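## Task

Scene 1: finish with the dial's upper drag hand reading 85, its lower drag hand reading 18 and its needle reading 60, and with the round button on the tool released (up). The needle shoves each drag hand along while moving toward it and leaves it at the point where the needle reverses. While the button is held down, squeezing the handle lifts the needle and relaxing the handle lowers it. Shortly after the button is released, the handle moves freely without the needle. A flag appears in the dial's window whenever handle and needle are coupled. The dial hangs from a cord overhead.

## Robot and tools

Robot: one stiff six-joint arm whose base sits at about (0, 0, 0.029) m in the scene frame, carrying a right dexterous hand with sixteen finger motors. The dial tool is worked by the hand: its round button is pressed to couple the handle to the needle, the handle is squeezed or relaxed to move the needle, and the button is released to uncouple. Watch the flag in the dial window to know whether coupling is active. The dial hangs on a cord, so avoid yanking or dropping it; anything ending off the table fails the scene.

Frames. Scene frame: origin on the table under the base, +z up, +y to the left when facing +x. Reported hand poses, velocities and camera poses are in the arm's base frame (nearly the same, slightly tilted). Commanded pose offsets are in the Hand target's own axes: +z along straight fingers toward the tips, +x across the palm away from the thumb, +y out of the palm face. The palm face is at y = -0.062 m. A fixed mast near the wrist on the palm side can collide with objects.

Row layout (used by execute_actions and move). Each row has 24 numbers, each in [-1, 1]: dx, dy, dz, rx, ry, rz, then sixteen hand numbers, then current_limit, then speed. The first six are an offset, not a pose, measured from the Hand target as it was when the action or move began; every row in one action counts from that same start, and a new call starts from the new Hand target, so repeating an offset keeps moving. Scale: 1.0 equals 0.6 m for dx..dz and 180 degrees for rx..rz; rx, ry, rz form a single rotation vector. The sixteen hand numbers are absolute goal angles, each mapped linearly between that hinge's two stops, in this order: index_mcp, index_abd, index_pip, index_dip, middle_mcp, middle_abd, middle_pip, middle_dip, ring_mcp, ring_abd, ring_pip, ring_dip, thumb_cmc, thumb_axl, thumb_mcp, thumb_ipl. Straight values: finger _mcp 0.75, _abd 0.00, _pip 0.58, _dip 0.70; thumb_cmc 0.71, thumb_axl 0.68, thumb_mcp 0.23, thumb_ipl 0.17. Moving toward -1 curls fingers toward the palm, swings _abd away from the thumb, and brings thumb_cmc round in front of the palm. current_limit maps -1..+1 to 0..550 mA (minimum 11 mA); speed maps to (speed+1)/2 of 8.5 rad/s. Start values are +0.4 and -0.6. To keep the hand unchanged, resend the last sixteen numbers plus current_limit and speed; at a scene's start read them from a result first, since a 0 is a real command.

Tools.
execute_actions: actions is a list of actions; each action is up to 15 rows, one per 1/30 s step, the last row held to fill 15 steps. cameras optionally names images (cam_high, cam_low, cam_near, cam_wrist, or all). An empty actions list returns state plus all images and the scene number.
move: target is one row or up to 15 rows (all offsets from the same Hand target); speed is path speed in m/s, 0.002 to 3.6, default 0.25, turns up to twice that in rad/s; blend in m rounds corners in a list (0 means stop at each); stop_force in N (3 to 120) ends the path on felt push along the motion; zero (default true) re-zeroes before that; blocking=false returns after about 0.5 s while the move continues (not with stop_force). It adds a move: line: done (within 3 mm and 2 degrees), off_target, moving, held or fault, plus limits such as paced or held. Hand numbers in later targets are sent only on arrival, once at rest.
wait: seconds 0 to 10, arm keeps its last command.
stop: brakes a running move.
zoom_image: camera and region [x0, y0, x1, y1] in pixels, at most 504 by 504, on the latest images; useful with cam_near or cam_wrist to read the dial numbers and flag.
zero_wrist_force: re-zeroes the wrist sensor without moving.
finished_scene: scene (1 or 2) ends the scene irreversibly; the goal must hold with the robot idle.

Results: end_effector_position (m) and quat_wxyz, velocities, Hand target (last commanded pose after clipping; next offsets count from it), joint positions and torques, wrist force and torque in the end-effector axes (plus the largest reading since last shown), and per motor hand_goal, hand_measured, hand_current_ma and hand_state (moving, goal, blocked, overload). The hand often rests short of the Hand target; send the remaining gap as an offset. Orientation commands are clipped to 32 degrees from the measured orientation each step.

Cautions. The arm is stiff: commanding even slightly past a firm contact can trigger a fault stop of about 10 s. Force faults come near 150 N on any part; wrist joints tolerate about 25.2 N m contact torque. A motor held at 495 mA or more for 5 s shuts down for 10 s, so grip with moderate current. Avoid passing near the arm's base, fast impacts, slamming the dial, and stretched or straining poses that overheat motors (MOTOR HOT warns at 70 °C, brakes engage at 85 °C). To end a push, command back past the current hand point.

Each tool is called after ">>>" by a JSON object that holds its "method" and its "body".

## Session

>>> {"method": "execute_actions", "body": {"actions": []}}

Scene clock: 0.00 s.
end_effector_position=(+0.7000, +0.0600, +0.4101) hand_goal=(+0.754, +0.000, +0.576, +0.696, -0.510, +0.000, -0.518, +0.478, -0.510, +0.000, -0.412, +0.478, +0.336, +0.420, +0.214, -0.506) hand_measured=(+0.754, -0.004, +0.576, +0.696, -0.490, -0.002, -0.476, +0.484, -0.508, -0.004, -0.406, +0.484, +0.332, +0.424, +0.214, -0.504) hand_current_ma=(+0, +0, +0, +0, +7, +0, +20, +1, +0, +0, +1, +1, -1, +1, +0, +0) hand_state=(goal, goal, goal, goal, goal, goal, blocked, goal, goal, goal, goal, goal, goal, goal, goal, goal) hand_current_limit=0.40 hand_speed=-0.60 end_effector_quat_wxyz=(+0.707, +0.000, +0.707, +0.000)
Joint positions: [-0.34 -1.174 1.922 -3.89 -1.231 4.713]
Joint velocities: within noise
Joint torques (N m): no reading
Wrist force (N): no reading
Wrist torque (N m): no reading
Wrist force, peak (N): no reading
Hand target: +0.7000, +0.0600, +0.4101; +0.707, +0.000, +0.707, +0.000

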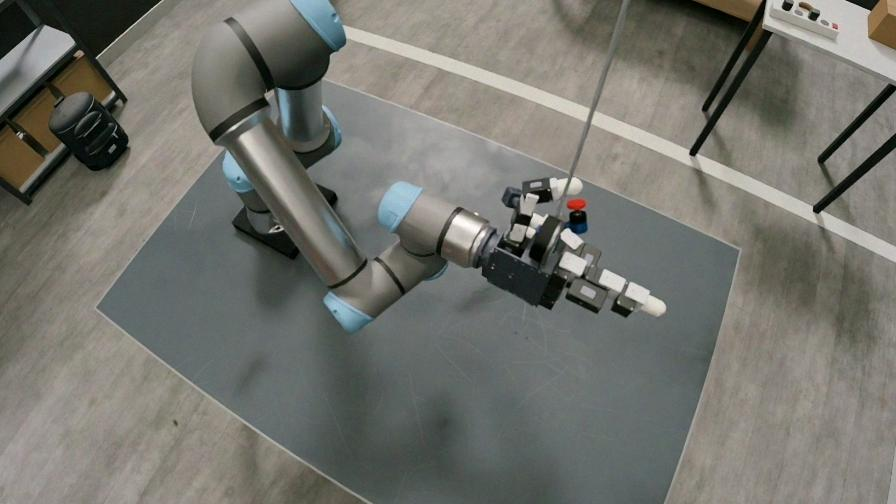

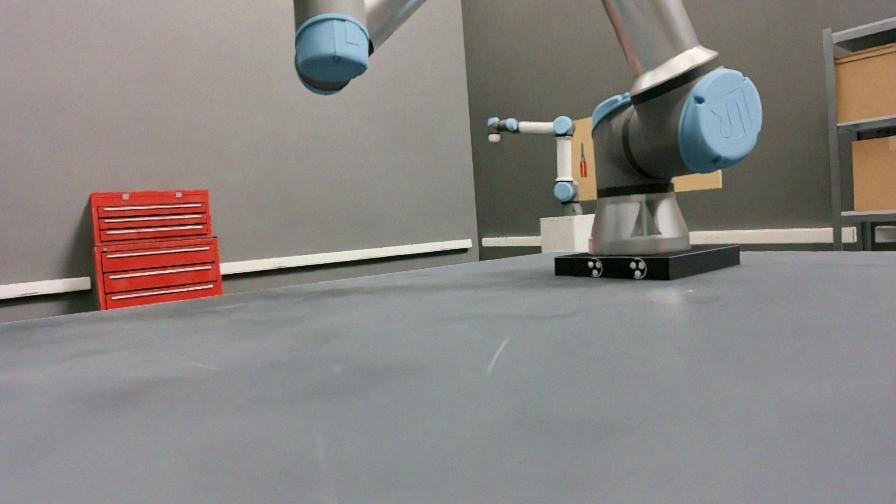

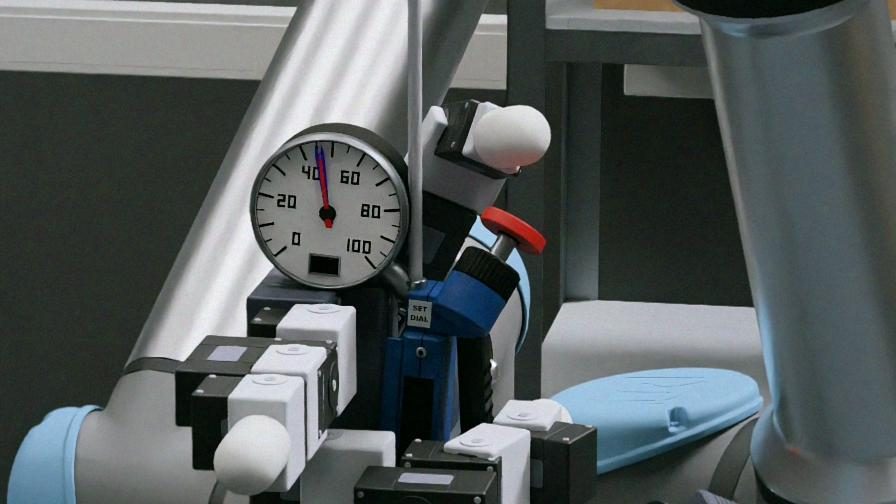

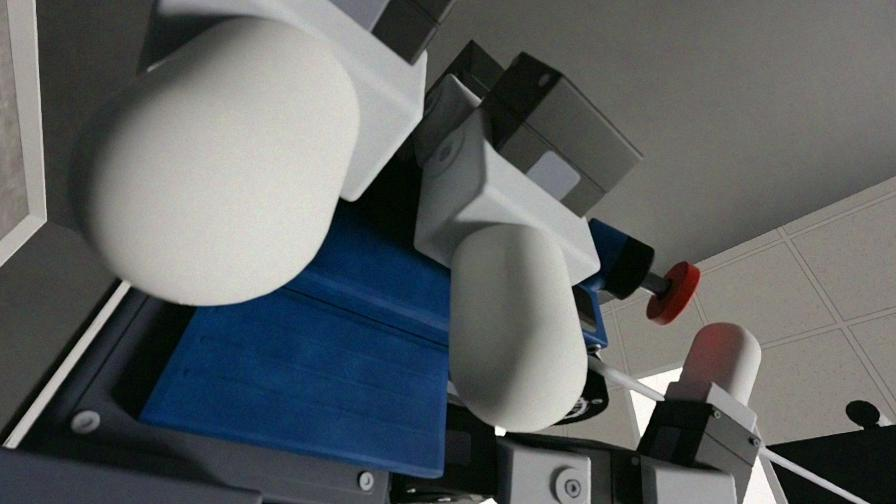

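>>> {"method": "zoom_image", "body": {"camera": "cam_near", "region": [200, 90, 600, 490]}}

>>> {"method": "zoom_image", "body": {"camera": "cam_near", "region": [240, 120, 420, 300]}}

>>> {"method": "zoom_image", "body": {"camera": "cam_high", "region": [450, 140, 700, 350]}}

Scaled by 1.260 from the camera's 896x504 image, which has a finer 1280x720 frame.

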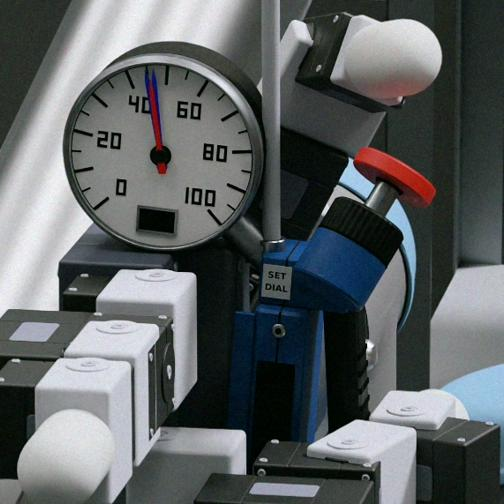

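Scaled by 2.800 from the camera's 896x504 image, which has a finer 1280x720 frame.

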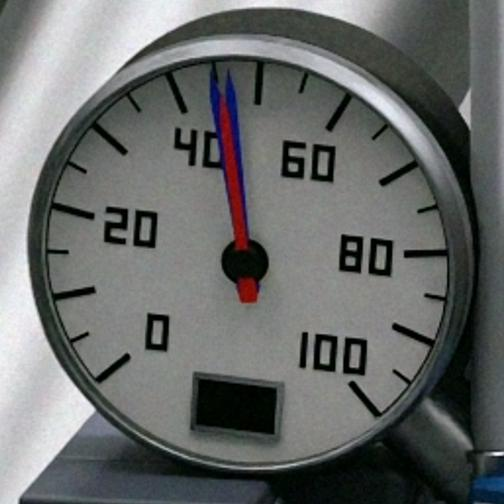

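Scaled by 2.016 from the camera's 896x504 image, which has a finer 1280x720 frame.

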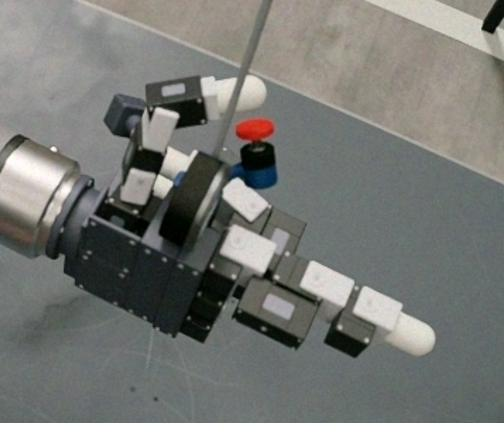

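>>> {"method": "zoom_image", "body": {"camera": "cam_near", "region": [410, 90, 570, 250]}}

>>> {"method": "zoom_image", "body": {"camera": "cam_wrist", "region": [500, 200, 800, 504]}}

>>> {"method": "zoom_image", "body": {"camera": "cam_high", "region": [480, 150, 620, 290]}}

Scaled by 3.150 from the camera's 896x504 image, which has a finer 1280x720 frame.

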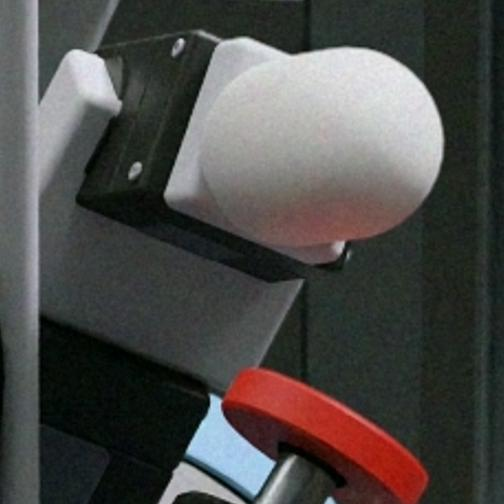

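Scaled by 1.658 from the camera's 896x504 image, which has a finer 1280x720 frame.

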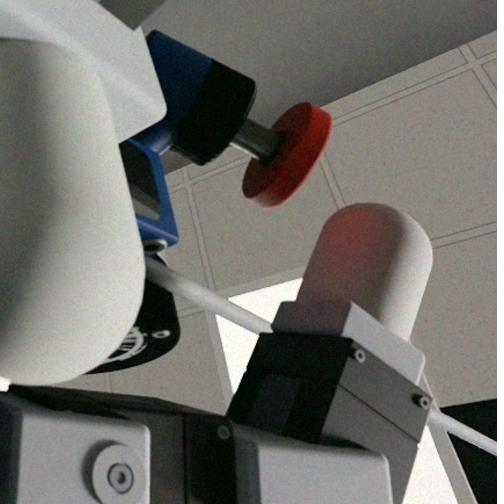

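Scaled by 3.600 from the camera's 896x504 image, which has a finer 1280x720 frame.

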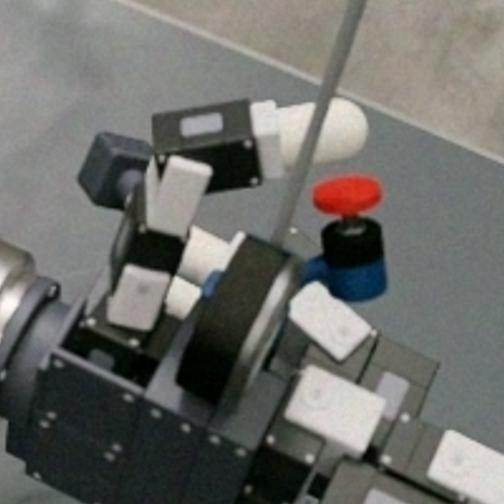

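>>> {"method": "move", "body": {"target": [0,0,0,0,0,0, 0.754,0,0.576,0.696, -0.51,0,-0.518,0.478, -0.51,0,-0.412,0.478, 0.06,0.68,0.174,-0.27, 0.4,-0.8], "cameras": ["cam_near","cam_wrist","cam_high"]}}

>>> {"method": "zoom_image", "body": {"camera": "cam_near", "region": [240, 90, 600, 300]}}

>>> {"method": "zoom_image", "body": {"camera": "cam_high", "region": [480, 150, 620, 290]}}

Scene clock: 139.33 s.
end_effector_position=(+0.7000, +0.0600, +0.4101) hand_goal=(+0.754, +0.000, +0.576, +0.696, -0.510, +0.000, -0.518, +0.478, -0.510, +0.000, -0.412, +0.478, +0.060, +0.680, +0.174, -0.270) hand_measured=(+0.754, -0.004, +0.576, +0.696, -0.496, -0.002, -0.502, +0.484, -0.508, -0.004, -0.406, +0.484, +0.052, +0.672, +0.174, -0.276) hand_current_ma=(+0, +0, +0, +0, +4, +0, +4, +1, +0, +0, +1, +1, -1, -2, +0, -2) hand_state=(goal, goal, goal, goal, goal, goal, goal, goal, goal, goal, goal, goal, goal, goal, goal, goal) hand_current_limit=0.40 hand_speed=-0.80 end_effector_quat_wxyz=(+0.707, +0.000, +0.707, +0.000)
Joint positions: [-0.34 -1.174 1.922 -3.89 -1.231 4.713]
Joint torques (N m): [-7.33 -24.74 -22.82 -3.81 -0.22 -0.12]
Wrist force (N): [-2.8 -0.1 0.1]
Wrist torque (N m): [-0.03 0.12 -0.14]
Wrist force, peak (N): [-3.3 -0.8 -0.2]
Hand target: +0.7000, +0.0600, +0.4101; +0.707, +0.000, +0.707, +0.000
Off the commanded pose: 0.000 m, 0 deg.
move: done
Images, in order (width x height): cam_high 896x504, cam_near 896x504, cam_wrist 896x504.

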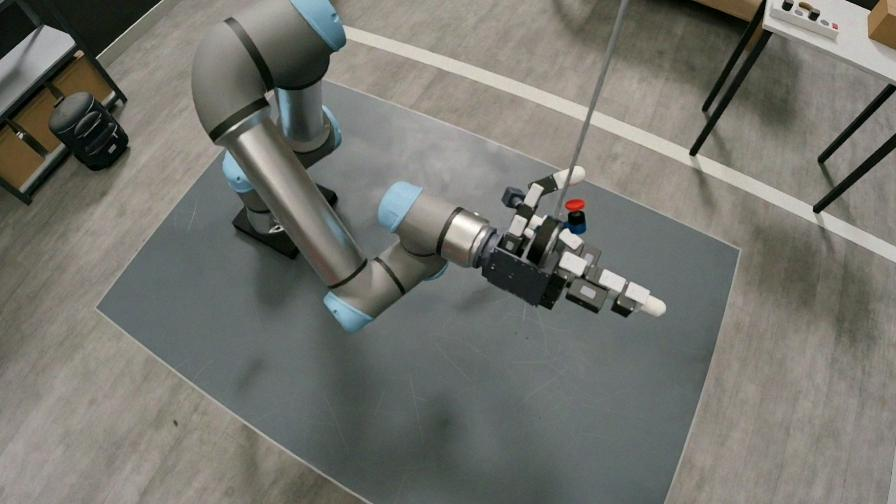

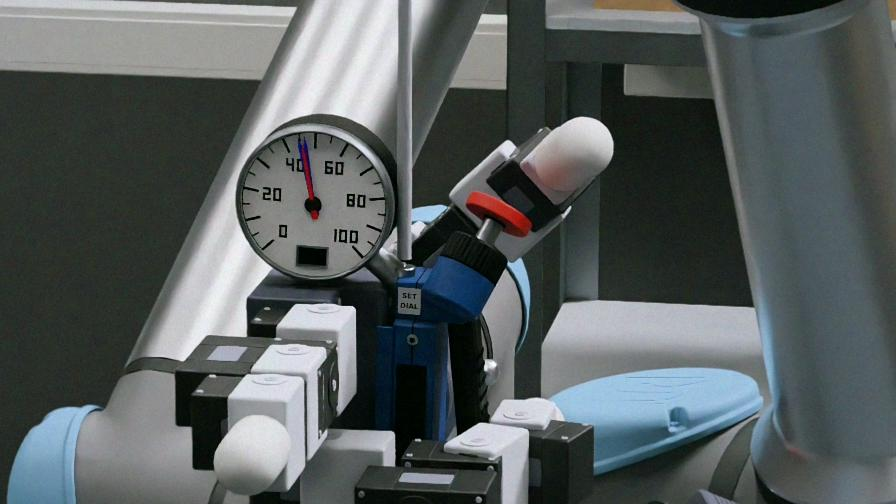

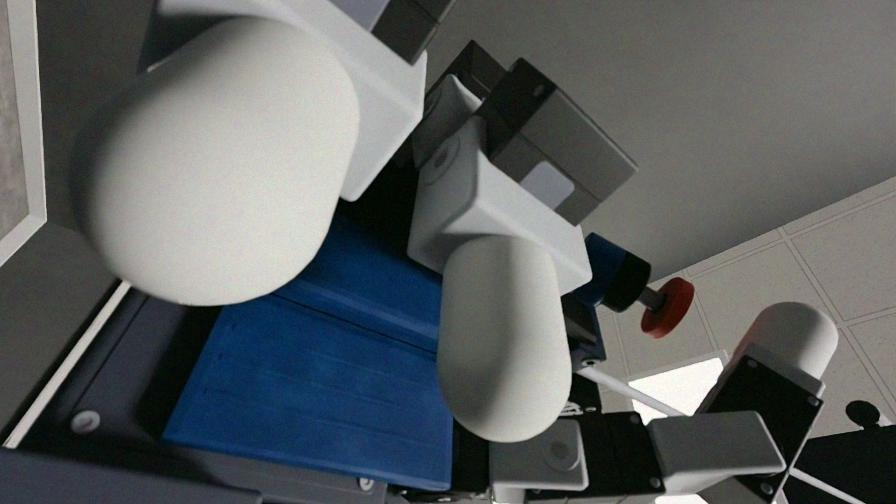

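Scaled by 1.400 from the camera's 896x504 image, which has a finer 1280x720 frame.

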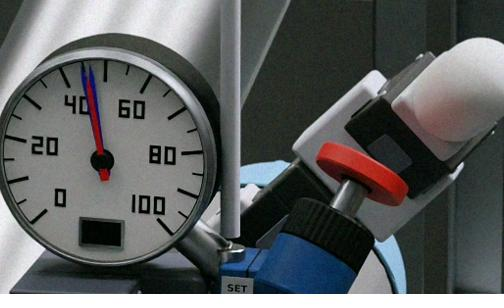

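Scaled by 3.600 from the camera's 896x504 image, which has a finer 1280x720 frame.

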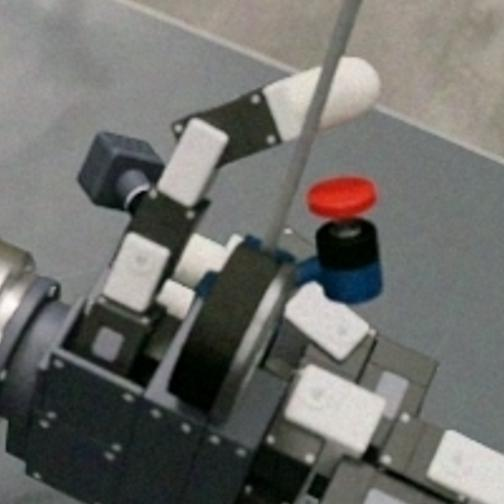

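>>> {"method": "move", "body": {"target": [0,0,0,0,0,0, 0.754,0,0.576,0.696, -0.51,0,-0.518,0.478, -0.51,0,-0.412,0.478, 0.10,0.68,0.25,-0.48, 0.4,-0.8], "cameras": ["cam_near","cam_wrist","cam_high"]}}

>>> {"method": "zoom_image", "body": {"camera": "cam_near", "region": [240, 90, 600, 300]}}

>>> {"method": "zoom_image", "body": {"camera": "cam_wrist", "region": [560, 200, 860, 504]}}

>>> {"method": "zoom_image", "body": {"camera": "cam_high", "region": [480, 150, 620, 290]}}

Scene clock: 157.80 s.
end_effector_position=(+0.7000, +0.0600, +0.4101) hand_goal=(+0.754, +0.000, +0.576, +0.696, -0.510, +0.000, -0.518, +0.478, -0.510, +0.000, -0.412, +0.478, +0.100, +0.680, +0.250, -0.480) hand_measured=(+0.754, -0.004, +0.576, +0.696, -0.496, -0.002, -0.502, +0.484, -0.508, -0.004, -0.406, +0.484, +0.074, +0.674, +0.244, -0.476) hand_current_ma=(+0, +0, +0, +0, +4, +0, +4, +1, +0, +0, +1, +1, -10, -2, -1, +1) hand_state=(goal, goal, goal, goal, goal, goal, goal, goal, goal, goal, goal, goal, blocked, goal, goal, goal) hand_current_limit=0.40 hand_speed=-0.80 end_effector_quat_wxyz=(+0.707, +0.000, +0.707, +0.000)
Joint positions: [-0.34 -1.174 1.922 -3.89 -1.231 4.713]
Joint torques (N m): [-6.58 -24.64 -23.95 -4.28 -0.02 0.09]
Wrist force (N): [-2.9 -0.1 -0.2]
Wrist torque (N m): [0.00 0.15 -0.15]
Wrist force, peak (N): [-3.5 0.4 -0.2]
Hand target: +0.7000, +0.0600, +0.4101; +0.707, +0.000, +0.707, +0.000
Off the commanded pose: 0.000 m, 0 deg.
move: done
Images, in order (width x height): cam_high 896x504, cam_near 896x504, cam_wrist 896x504.

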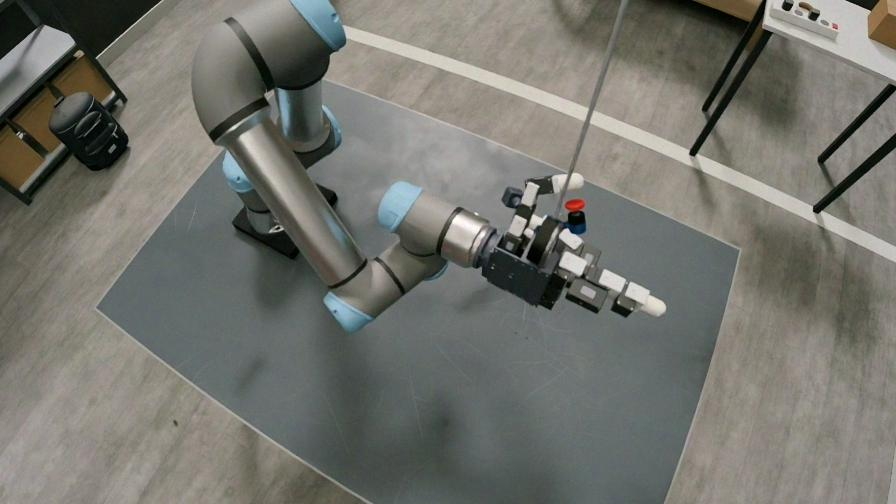

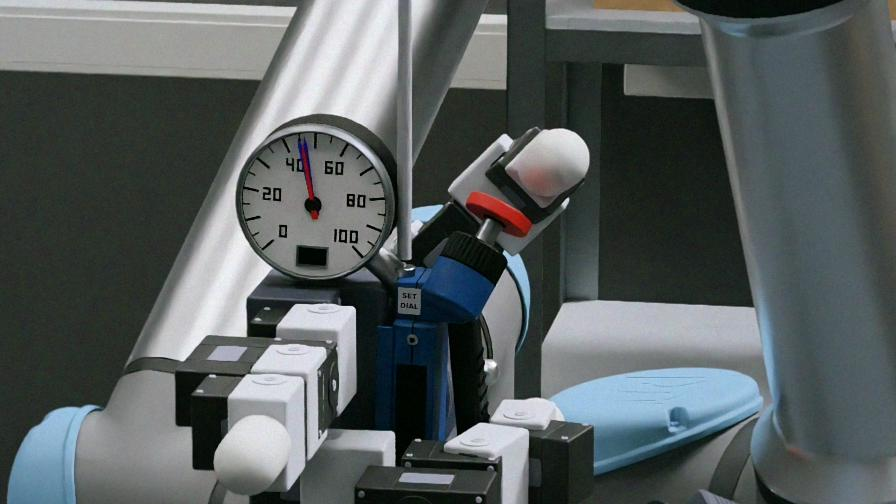

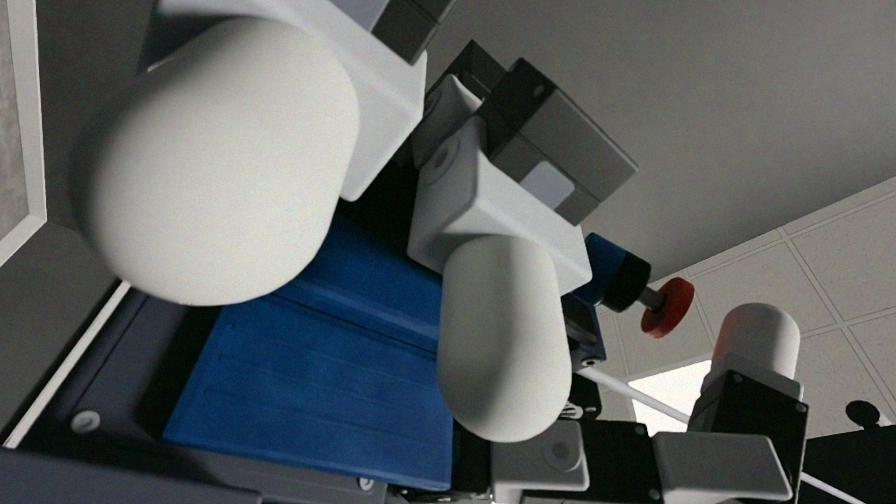

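Scaled by 1.400 from the camera's 896x504 image, which has a finer 1280x720 frame.

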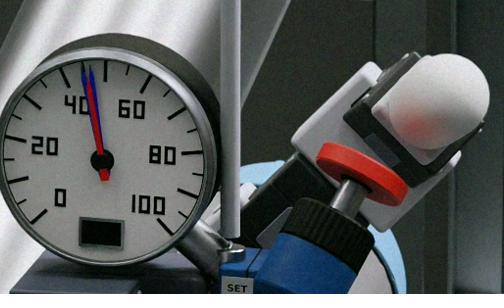

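Scaled by 1.658 from the camera's 896x504 image, which has a finer 1280x720 frame.

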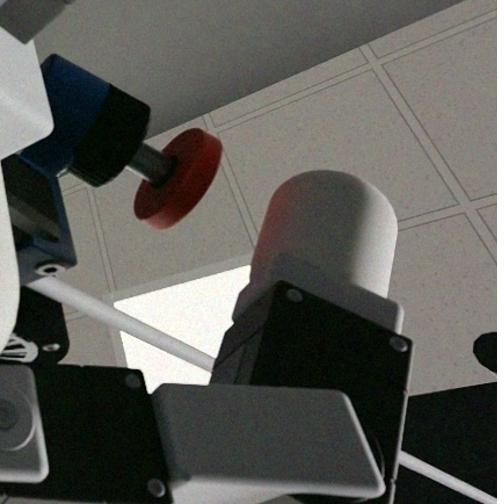

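Scaled by 3.600 from the camera's 896x504 image, which has a finer 1280x720 frame.

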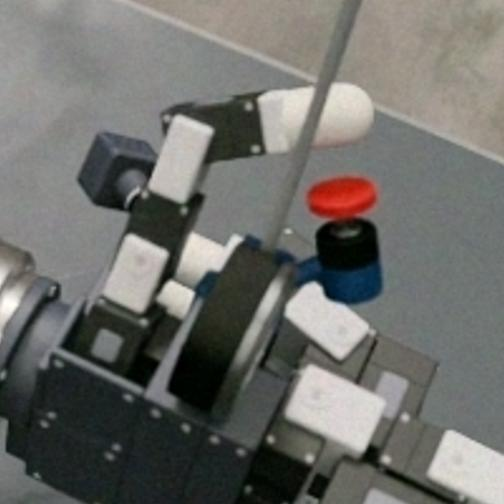

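>>> {"method": "move", "body": {"target": [0,0,0,0,0,0, 0.754,0,0.576,0.696, -0.51,0,-0.518,0.478, -0.51,0,-0.412,0.478, 0.135,0.68,0.25,-0.62, 0.4,-0.85], "cameras": ["cam_near","cam_wrist","cam_high"]}}

>>> {"method": "zoom_image", "body": {"camera": "cam_near", "region": [240, 90, 600, 300]}}

>>> {"method": "zoom_image", "body": {"camera": "cam_wrist", "region": [560, 200, 860, 504]}}

>>> {"method": "zoom_image", "body": {"camera": "cam_high", "region": [480, 150, 620, 290]}}

Scene clock: 177.63 s.
end_effector_position=(+0.7000, +0.0600, +0.4101) hand_goal=(+0.754, +0.000, +0.576, +0.696, -0.510, +0.000, -0.518, +0.478, -0.510, +0.000, -0.412, +0.478, +0.136, +0.680, +0.250, -0.620) hand_measured=(+0.754, -0.004, +0.576, +0.696, -0.496, -0.002, -0.502, +0.484, -0.508, -0.004, -0.406, +0.484, +0.110, +0.674, +0.244, -0.618) hand_current_ma=(+0, +0, +0, +0, +4, +0, +4, +1, +0, +0, +1, +1, -10, -2, -1, +0) hand_state=(goal, goal, goal, goal, goal, goal, goal, goal, goal, goal, goal, goal, blocked, goal, goal, goal) hand_current_limit=0.40 hand_speed=-0.85 end_effector_quat_wxyz=(+0.707, +0.000, +0.707, +0.000)
Joint positions: [-0.34 -1.174 1.922 -3.89 -1.231 4.713]
Joint torques (N m): [-6.4 -25.13 -22.47 -4.38 -0.17 -0.27]
Wrist force (N): [-3.0 0.0 -0.2]
Wrist torque (N m): [0.01 0.15 -0.15]
Wrist force, peak (N): [-3.4 -0.1 -0.4]
Hand target: +0.7000, +0.0600, +0.4101; +0.707, +0.000, +0.707, +0.000
Off the commanded pose: 0.000 m, 0 deg.
move: done
Images, in order (width x height): cam_high 896x504, cam_near 896x504, cam_wrist 896x504.

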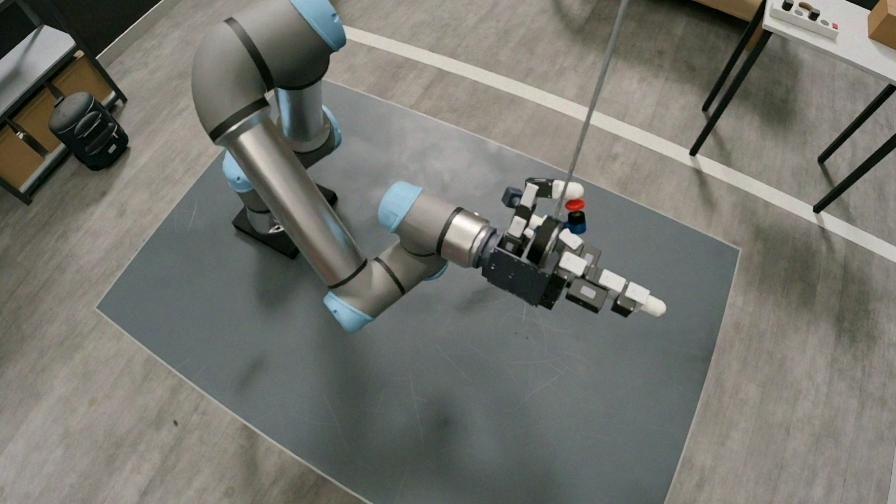

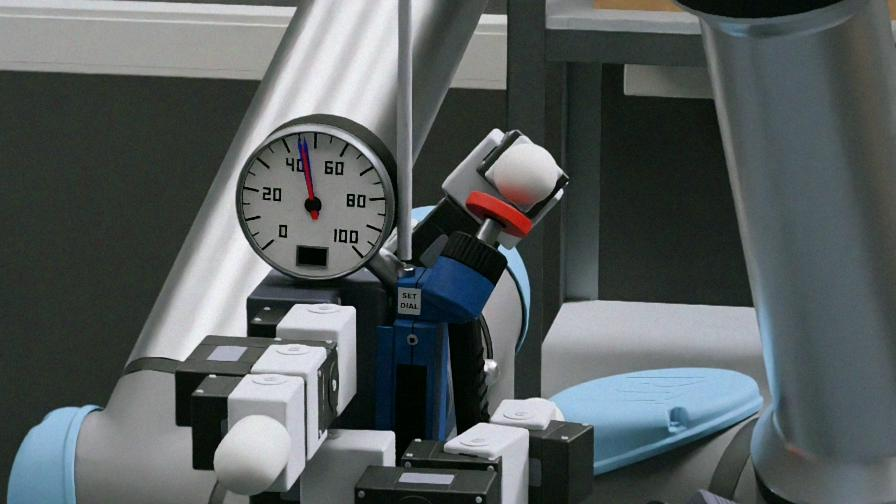

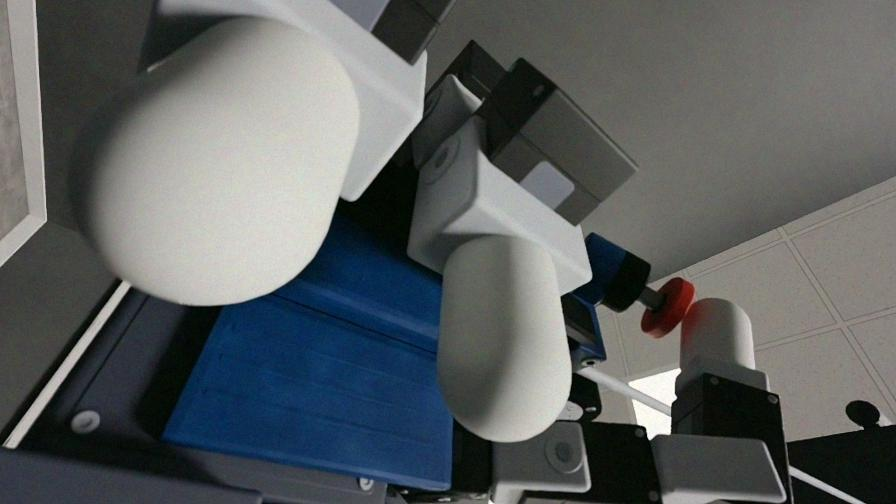

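Scaled by 1.400 from the camera's 896x504 image, which has a finer 1280x720 frame.

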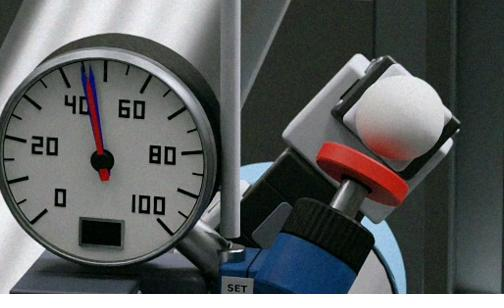

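Scaled by 1.658 from the camera's 896x504 image, which has a finer 1280x720 frame.

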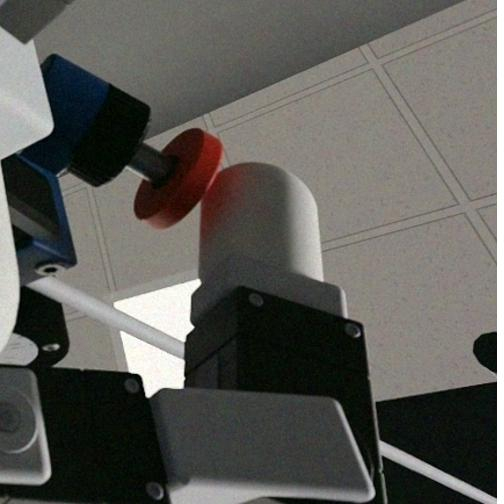

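Scaled by 3.600 from the camera's 896x504 image, which has a finer 1280x720 frame.

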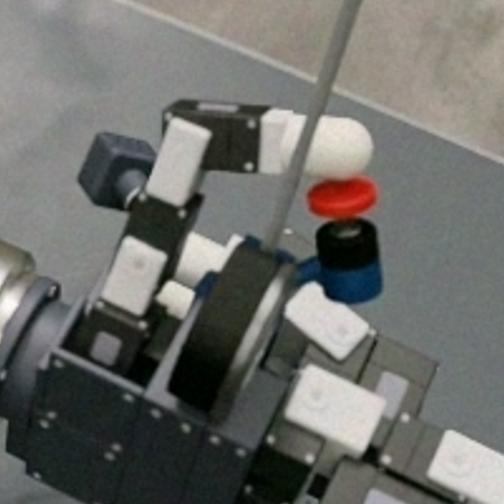

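>>> {"method": "move", "body": {"target": [0,0,0,0,0,0, 0.754,0,0.576,0.696, -0.51,0,-0.518,0.478, -0.51,0,-0.412,0.478, 0.135,0.68,0.25,-0.75, 0.4,-0.9], "cameras": ["cam_near","cam_wrist"]}}

>>> {"method": "zoom_image", "body": {"camera": "cam_near", "region": [230, 90, 590, 300]}}

>>> {"method": "zoom_image", "body": {"camera": "cam_wrist", "region": [560, 200, 860, 504]}}

Scene clock: 187.53 s.
end_effector_position=(+0.7000, +0.0600, +0.4101) hand_goal=(+0.754, +0.000, +0.576, +0.696, -0.510, +0.000, -0.518, +0.478, -0.510, +0.000, -0.412, +0.478, +0.136, +0.680, +0.250, -0.750) hand_measured=(+0.754, -0.004, +0.576, +0.696, -0.496, -0.002, -0.504, +0.484, -0.508, -0.004, -0.406, +0.484, +0.114, +0.674, +0.262, -0.700) hand_current_ma=(+0, +0, +0, +0, +4, +0, +4, +1, +0, +0, +1, +1, -8, -1, +4, +45) hand_state=(goal, goal, goal, goal, goal, goal, goal, goal, goal, goal, goal, goal, blocked, goal, goal, blocked) hand_current_limit=0.40 hand_speed=-0.90 end_effector_quat_wxyz=(+0.707, +0.000, +0.707, +0.000)
Joint positions: [-0.34 -1.174 1.922 -3.89 -1.231 4.713]
Joint torques (N m): [-7.54 -26.26 -22.89 -4.36 -0.05 -0.27]
Wrist force (N): [-3.5 0.2 -0.2]
Wrist torque (N m): [0.04 0.16 -0.17]
Wrist force, peak (N): [-3.8 -0.2 -0.1]
Hand target: +0.7000, +0.0600, +0.4101; +0.707, +0.000, +0.707, +0.000
Off the commanded pose: 0.000 m, 0 deg.
move: done
Images, in order (width x height): cam_near 896x504, cam_wrist 896x504.

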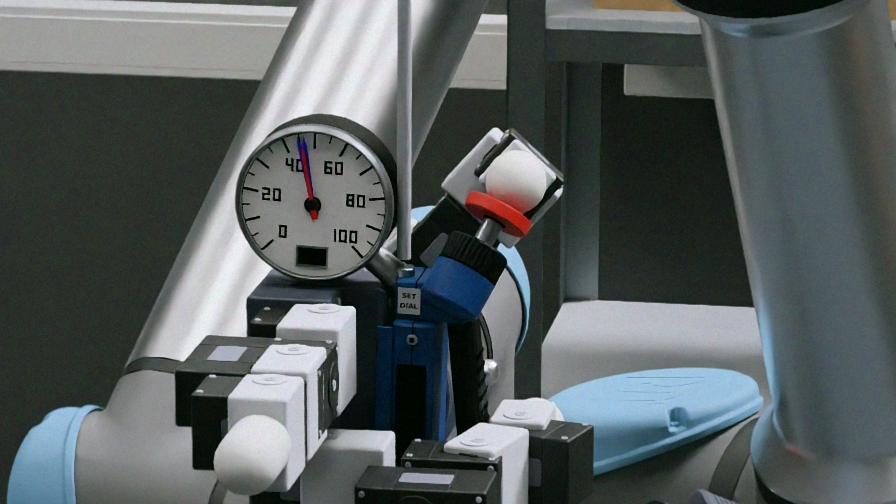

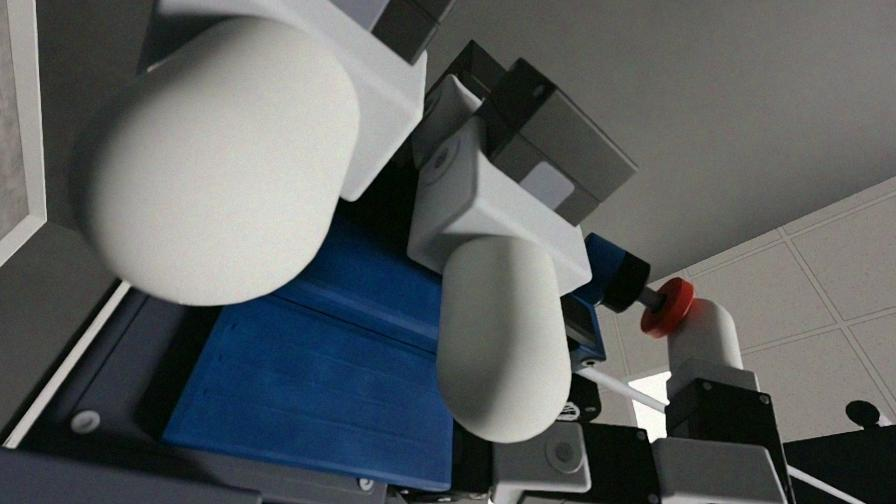

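Scaled by 1.400 from the camera's 896x504 image, which has a finer 1280x720 frame.

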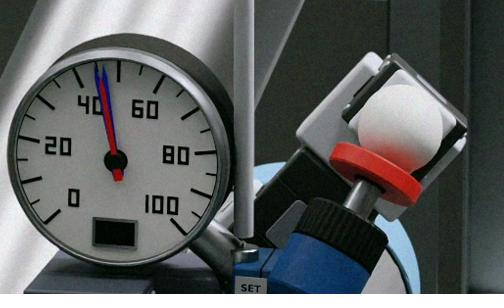

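Scaled by 1.658 from the camera's 896x504 image, which has a finer 1280x720 frame.

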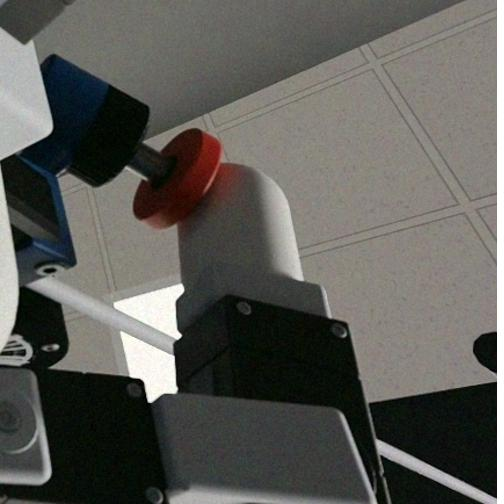

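>>> {"method": "move", "body": {"target": [0,0,0,0,0,0, 0.754,0,0.576,0.696, -0.51,0,-0.518,0.478, -0.51,0,-0.412,0.478, 0.135,0.68,0.18,-0.9, 0.4,-0.9], "cameras": ["cam_near","cam_wrist"]}}

>>> {"method": "zoom_image", "body": {"camera": "cam_near", "region": [230, 90, 590, 300]}}

>>> {"method": "zoom_image", "body": {"camera": "cam_wrist", "region": [560, 200, 860, 504]}}

Scene clock: 196.97 s.
end_effector_position=(+0.7000, +0.0600, +0.4101) hand_goal=(+0.754, +0.000, +0.576, +0.696, -0.510, +0.000, -0.518, +0.478, -0.510, +0.000, -0.412, +0.478, +0.136, +0.680, +0.180, -0.900) hand_measured=(+0.754, -0.004, +0.576, +0.696, -0.496, -0.002, -0.504, +0.484, -0.508, -0.004, -0.406, +0.484, +0.114, +0.674, +0.242, -0.790) hand_current_ma=(+0, +0, +0, +0, +4, +0, +4, +1, +0, +0, +1, +1, -7, -1, +57, +150) hand_state=(goal, goal, goal, goal, goal, goal, goal, goal, goal, goal, goal, goal, blocked, goal, blocked, moving) hand_current_limit=0.40 hand_speed=-0.90 end_effector_quat_wxyz=(+0.707, +0.000, +0.707, +0.000)
Joint positions: [-0.34 -1.174 1.922 -3.89 -1.231 4.713]
Joint torques (N m): [-7.66 -25.83 -23.48 -4.31 0.05 -0.16]
Wrist force (N): [-3.9 0.1 -0.2]
Wrist torque (N m): [0.02 0.22 -0.21]
Wrist force, peak (N): [-4.1 0.1 -0.2]
Hand target: +0.7000, +0.0600, +0.4101; +0.707, +0.000, +0.707, +0.000
Off the commanded pose: 0.000 m, 0 deg.
move: done
Images, in order (width x height): cam_near 896x504, cam_wrist 896x504.

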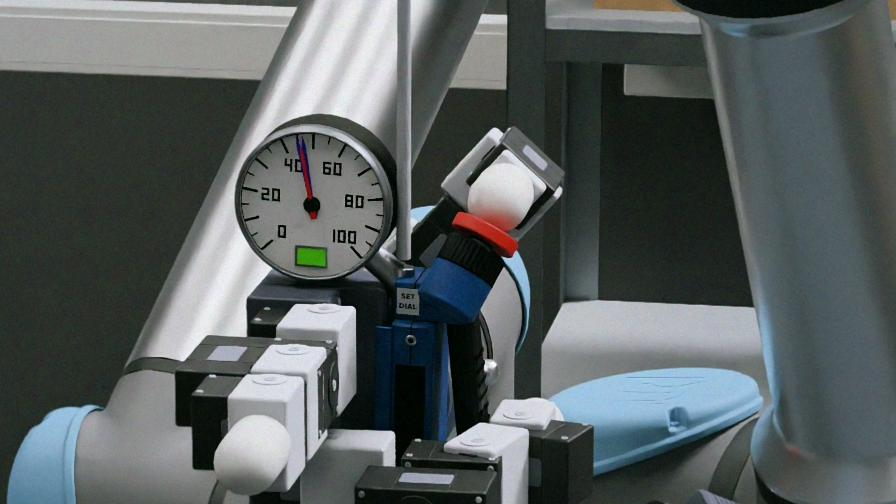

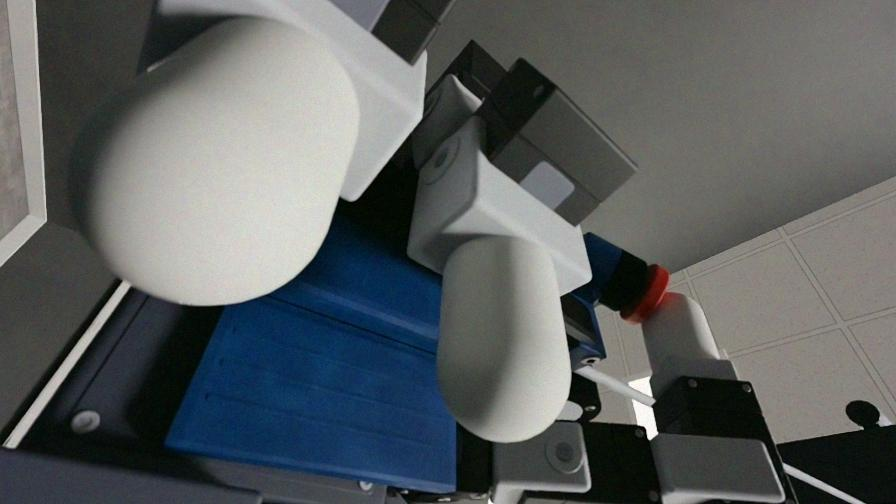

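Scaled by 1.400 from the camera's 896x504 image, which has a finer 1280x720 frame.

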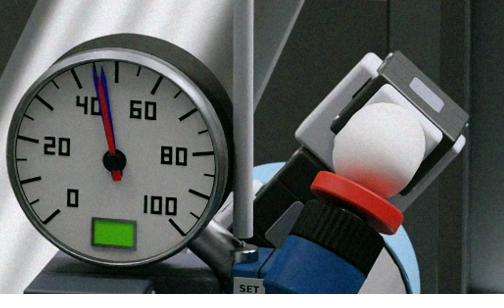

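Scaled by 1.658 from the camera's 896x504 image, which has a finer 1280x720 frame.

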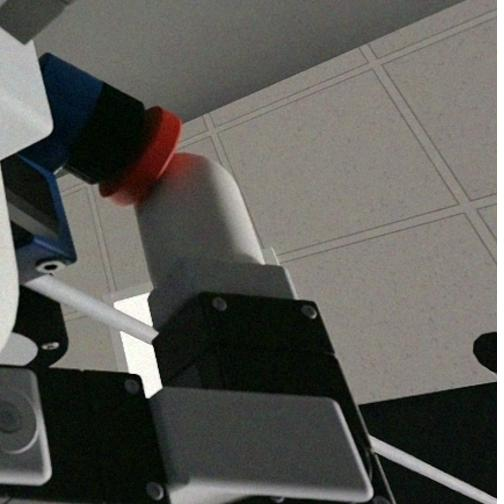

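>>> {"method": "move", "body": {"target": [0,0,0,0,0,0, 0.754,0,0.576,0.696, -0.51,0,-0.57,0.478, -0.51,0,-0.46,0.478, 0.135,0.68,0.18,-0.9, 0.4,-0.95], "cameras": ["cam_near"]}}

>>> {"method": "zoom_image", "body": {"camera": "cam_near", "region": [220, 110, 400, 290]}}

Scene clock: 213.33 s.
end_effector_position=(+0.7000, +0.0600, +0.4101) hand_goal=(+0.754, +0.000, +0.576, +0.696, -0.510, +0.000, -0.570, +0.478, -0.510, +0.000, -0.460, +0.478, +0.136, +0.680, +0.180, -0.900) hand_measured=(+0.754, -0.004, +0.576, +0.696, -0.494, +0.000, -0.510, +0.484, -0.508, -0.004, -0.448, +0.484, +0.116, +0.674, +0.242, -0.792) hand_current_ma=(+0, +0, +0, +0, +5, +0, +37, +1, +0, +0, +3, +1, -7, -1, +57, +143) hand_state=(goal, goal, goal, goal, goal, goal, blocked, goal, goal, goal, goal, goal, blocked, goal, blocked, blocked) hand_current_limit=0.40 hand_speed=-0.95 end_effector_quat_wxyz=(+0.707, +0.000, +0.707, +0.000)
Joint positions: [-0.34 -1.174 1.922 -3.89 -1.231 4.713]
Joint torques (N m): [-6.71 -24.34 -23.67 -4.38 0.01 0.1]
Wrist force (N): [-3.6 -0.2 0.0]
Wrist torque (N m): [-0.04 0.18 -0.19]
Wrist force, peak (N): [-4.3 0.3 -0.3]
Hand target: +0.7000, +0.0600, +0.4101; +0.707, +0.000, +0.707, +0.000
Off the commanded pose: 0.000 m, 0 deg.
move: done
Images, in order (width x height): cam_near 896x504.

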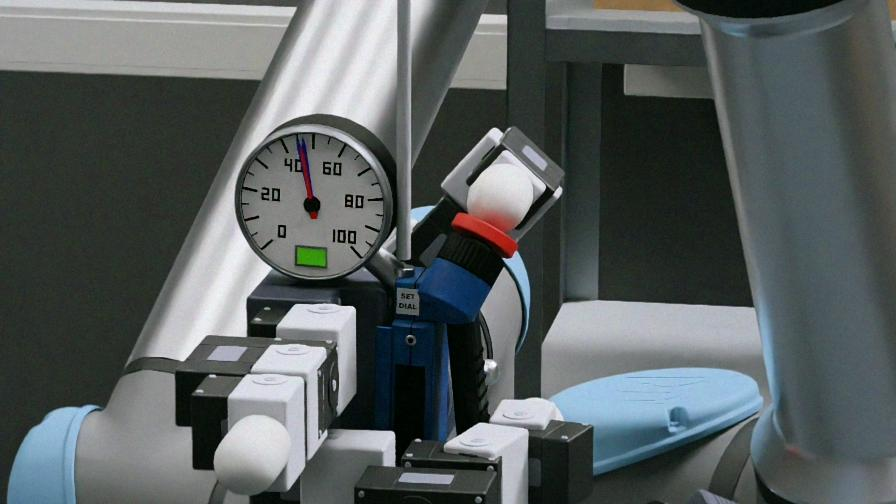

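Scaled by 2.800 from the camera's 896x504 image, which has a finer 1280x720 frame.

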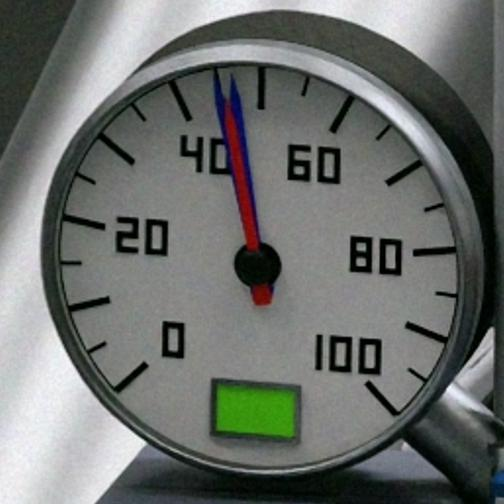

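>>> {"method": "move", "body": {"target": [0,0,0,0,0,0, 0.754,0,0.576,0.696, -0.51,0,-0.64,0.478, -0.51,0,-0.54,0.478, 0.135,0.68,0.18,-0.9, 0.4,-0.95], "cameras": ["cam_near", "cam_wrist"]}}

>>> {"method": "zoom_image", "body": {"camera": "cam_near", "region": [220, 110, 400, 290]}}

Scene clock: 218.77 s.
end_effector_position=(+0.7000, +0.0600, +0.4101) hand_goal=(+0.754, +0.000, +0.576, +0.696, -0.510, +0.000, -0.640, +0.478, -0.510, +0.000, -0.540, +0.478, +0.136, +0.680, +0.180, -0.900) hand_measured=(+0.754, -0.004, +0.576, +0.696, -0.484, +0.006, -0.542, +0.484, -0.498, -0.010, -0.496, +0.484, +0.120, +0.676, +0.242, -0.800) hand_current_ma=(+0, +0, +0, +0, +11, +0, +78, +1, +3, -1, +23, +1, -5, -1, +57, +128) hand_state=(goal, goal, goal, goal, blocked, goal, blocked, goal, goal, goal, blocked, goal, goal, goal, blocked, blocked) hand_current_limit=0.40 hand_speed=-0.95 end_effector_quat_wxyz=(+0.707, +0.000, +0.707, +0.000)
Joint positions: [-0.34 -1.174 1.922 -3.89 -1.231 4.713]
Joint torques (N m): [-7.15 -25.82 -22.57 -4.4 0.08 0.03]
Wrist force (N): [-3.7 -0.1 -0.2]
Wrist torque (N m): [-0.01 0.18 -0.19]
Wrist force, peak (N): [-4.2 -0.2 -0.4]
Hand target: +0.7000, +0.0600, +0.4101; +0.707, +0.000, +0.707, +0.000
Off the commanded pose: 0.000 m, 0 deg.
move: done
Images, in order (width x height): cam_near 896x504, cam_wrist 896x504.

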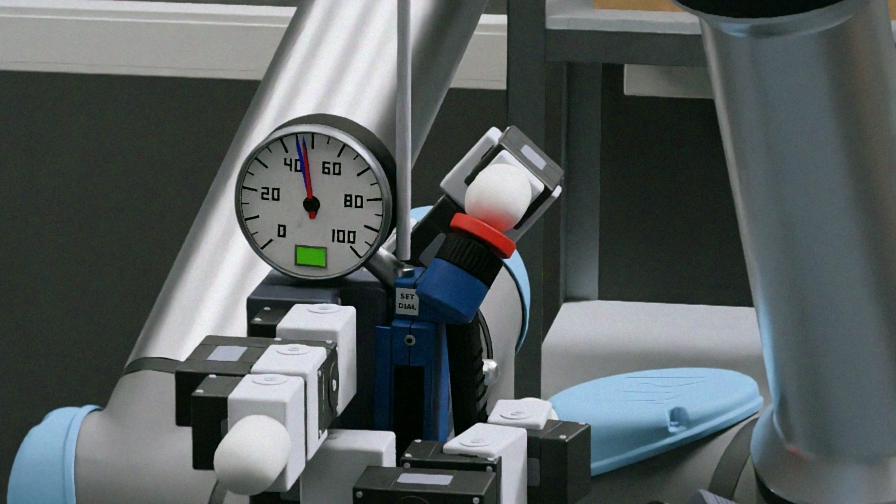

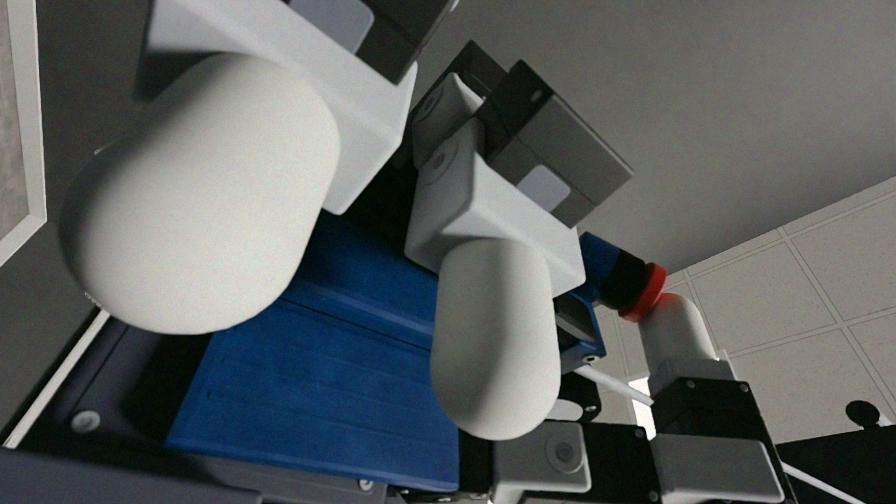

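Scaled by 2.800 from the camera's 896x504 image, which has a finer 1280x720 frame.

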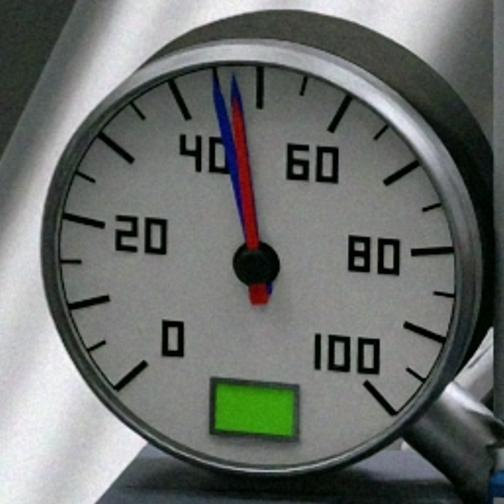

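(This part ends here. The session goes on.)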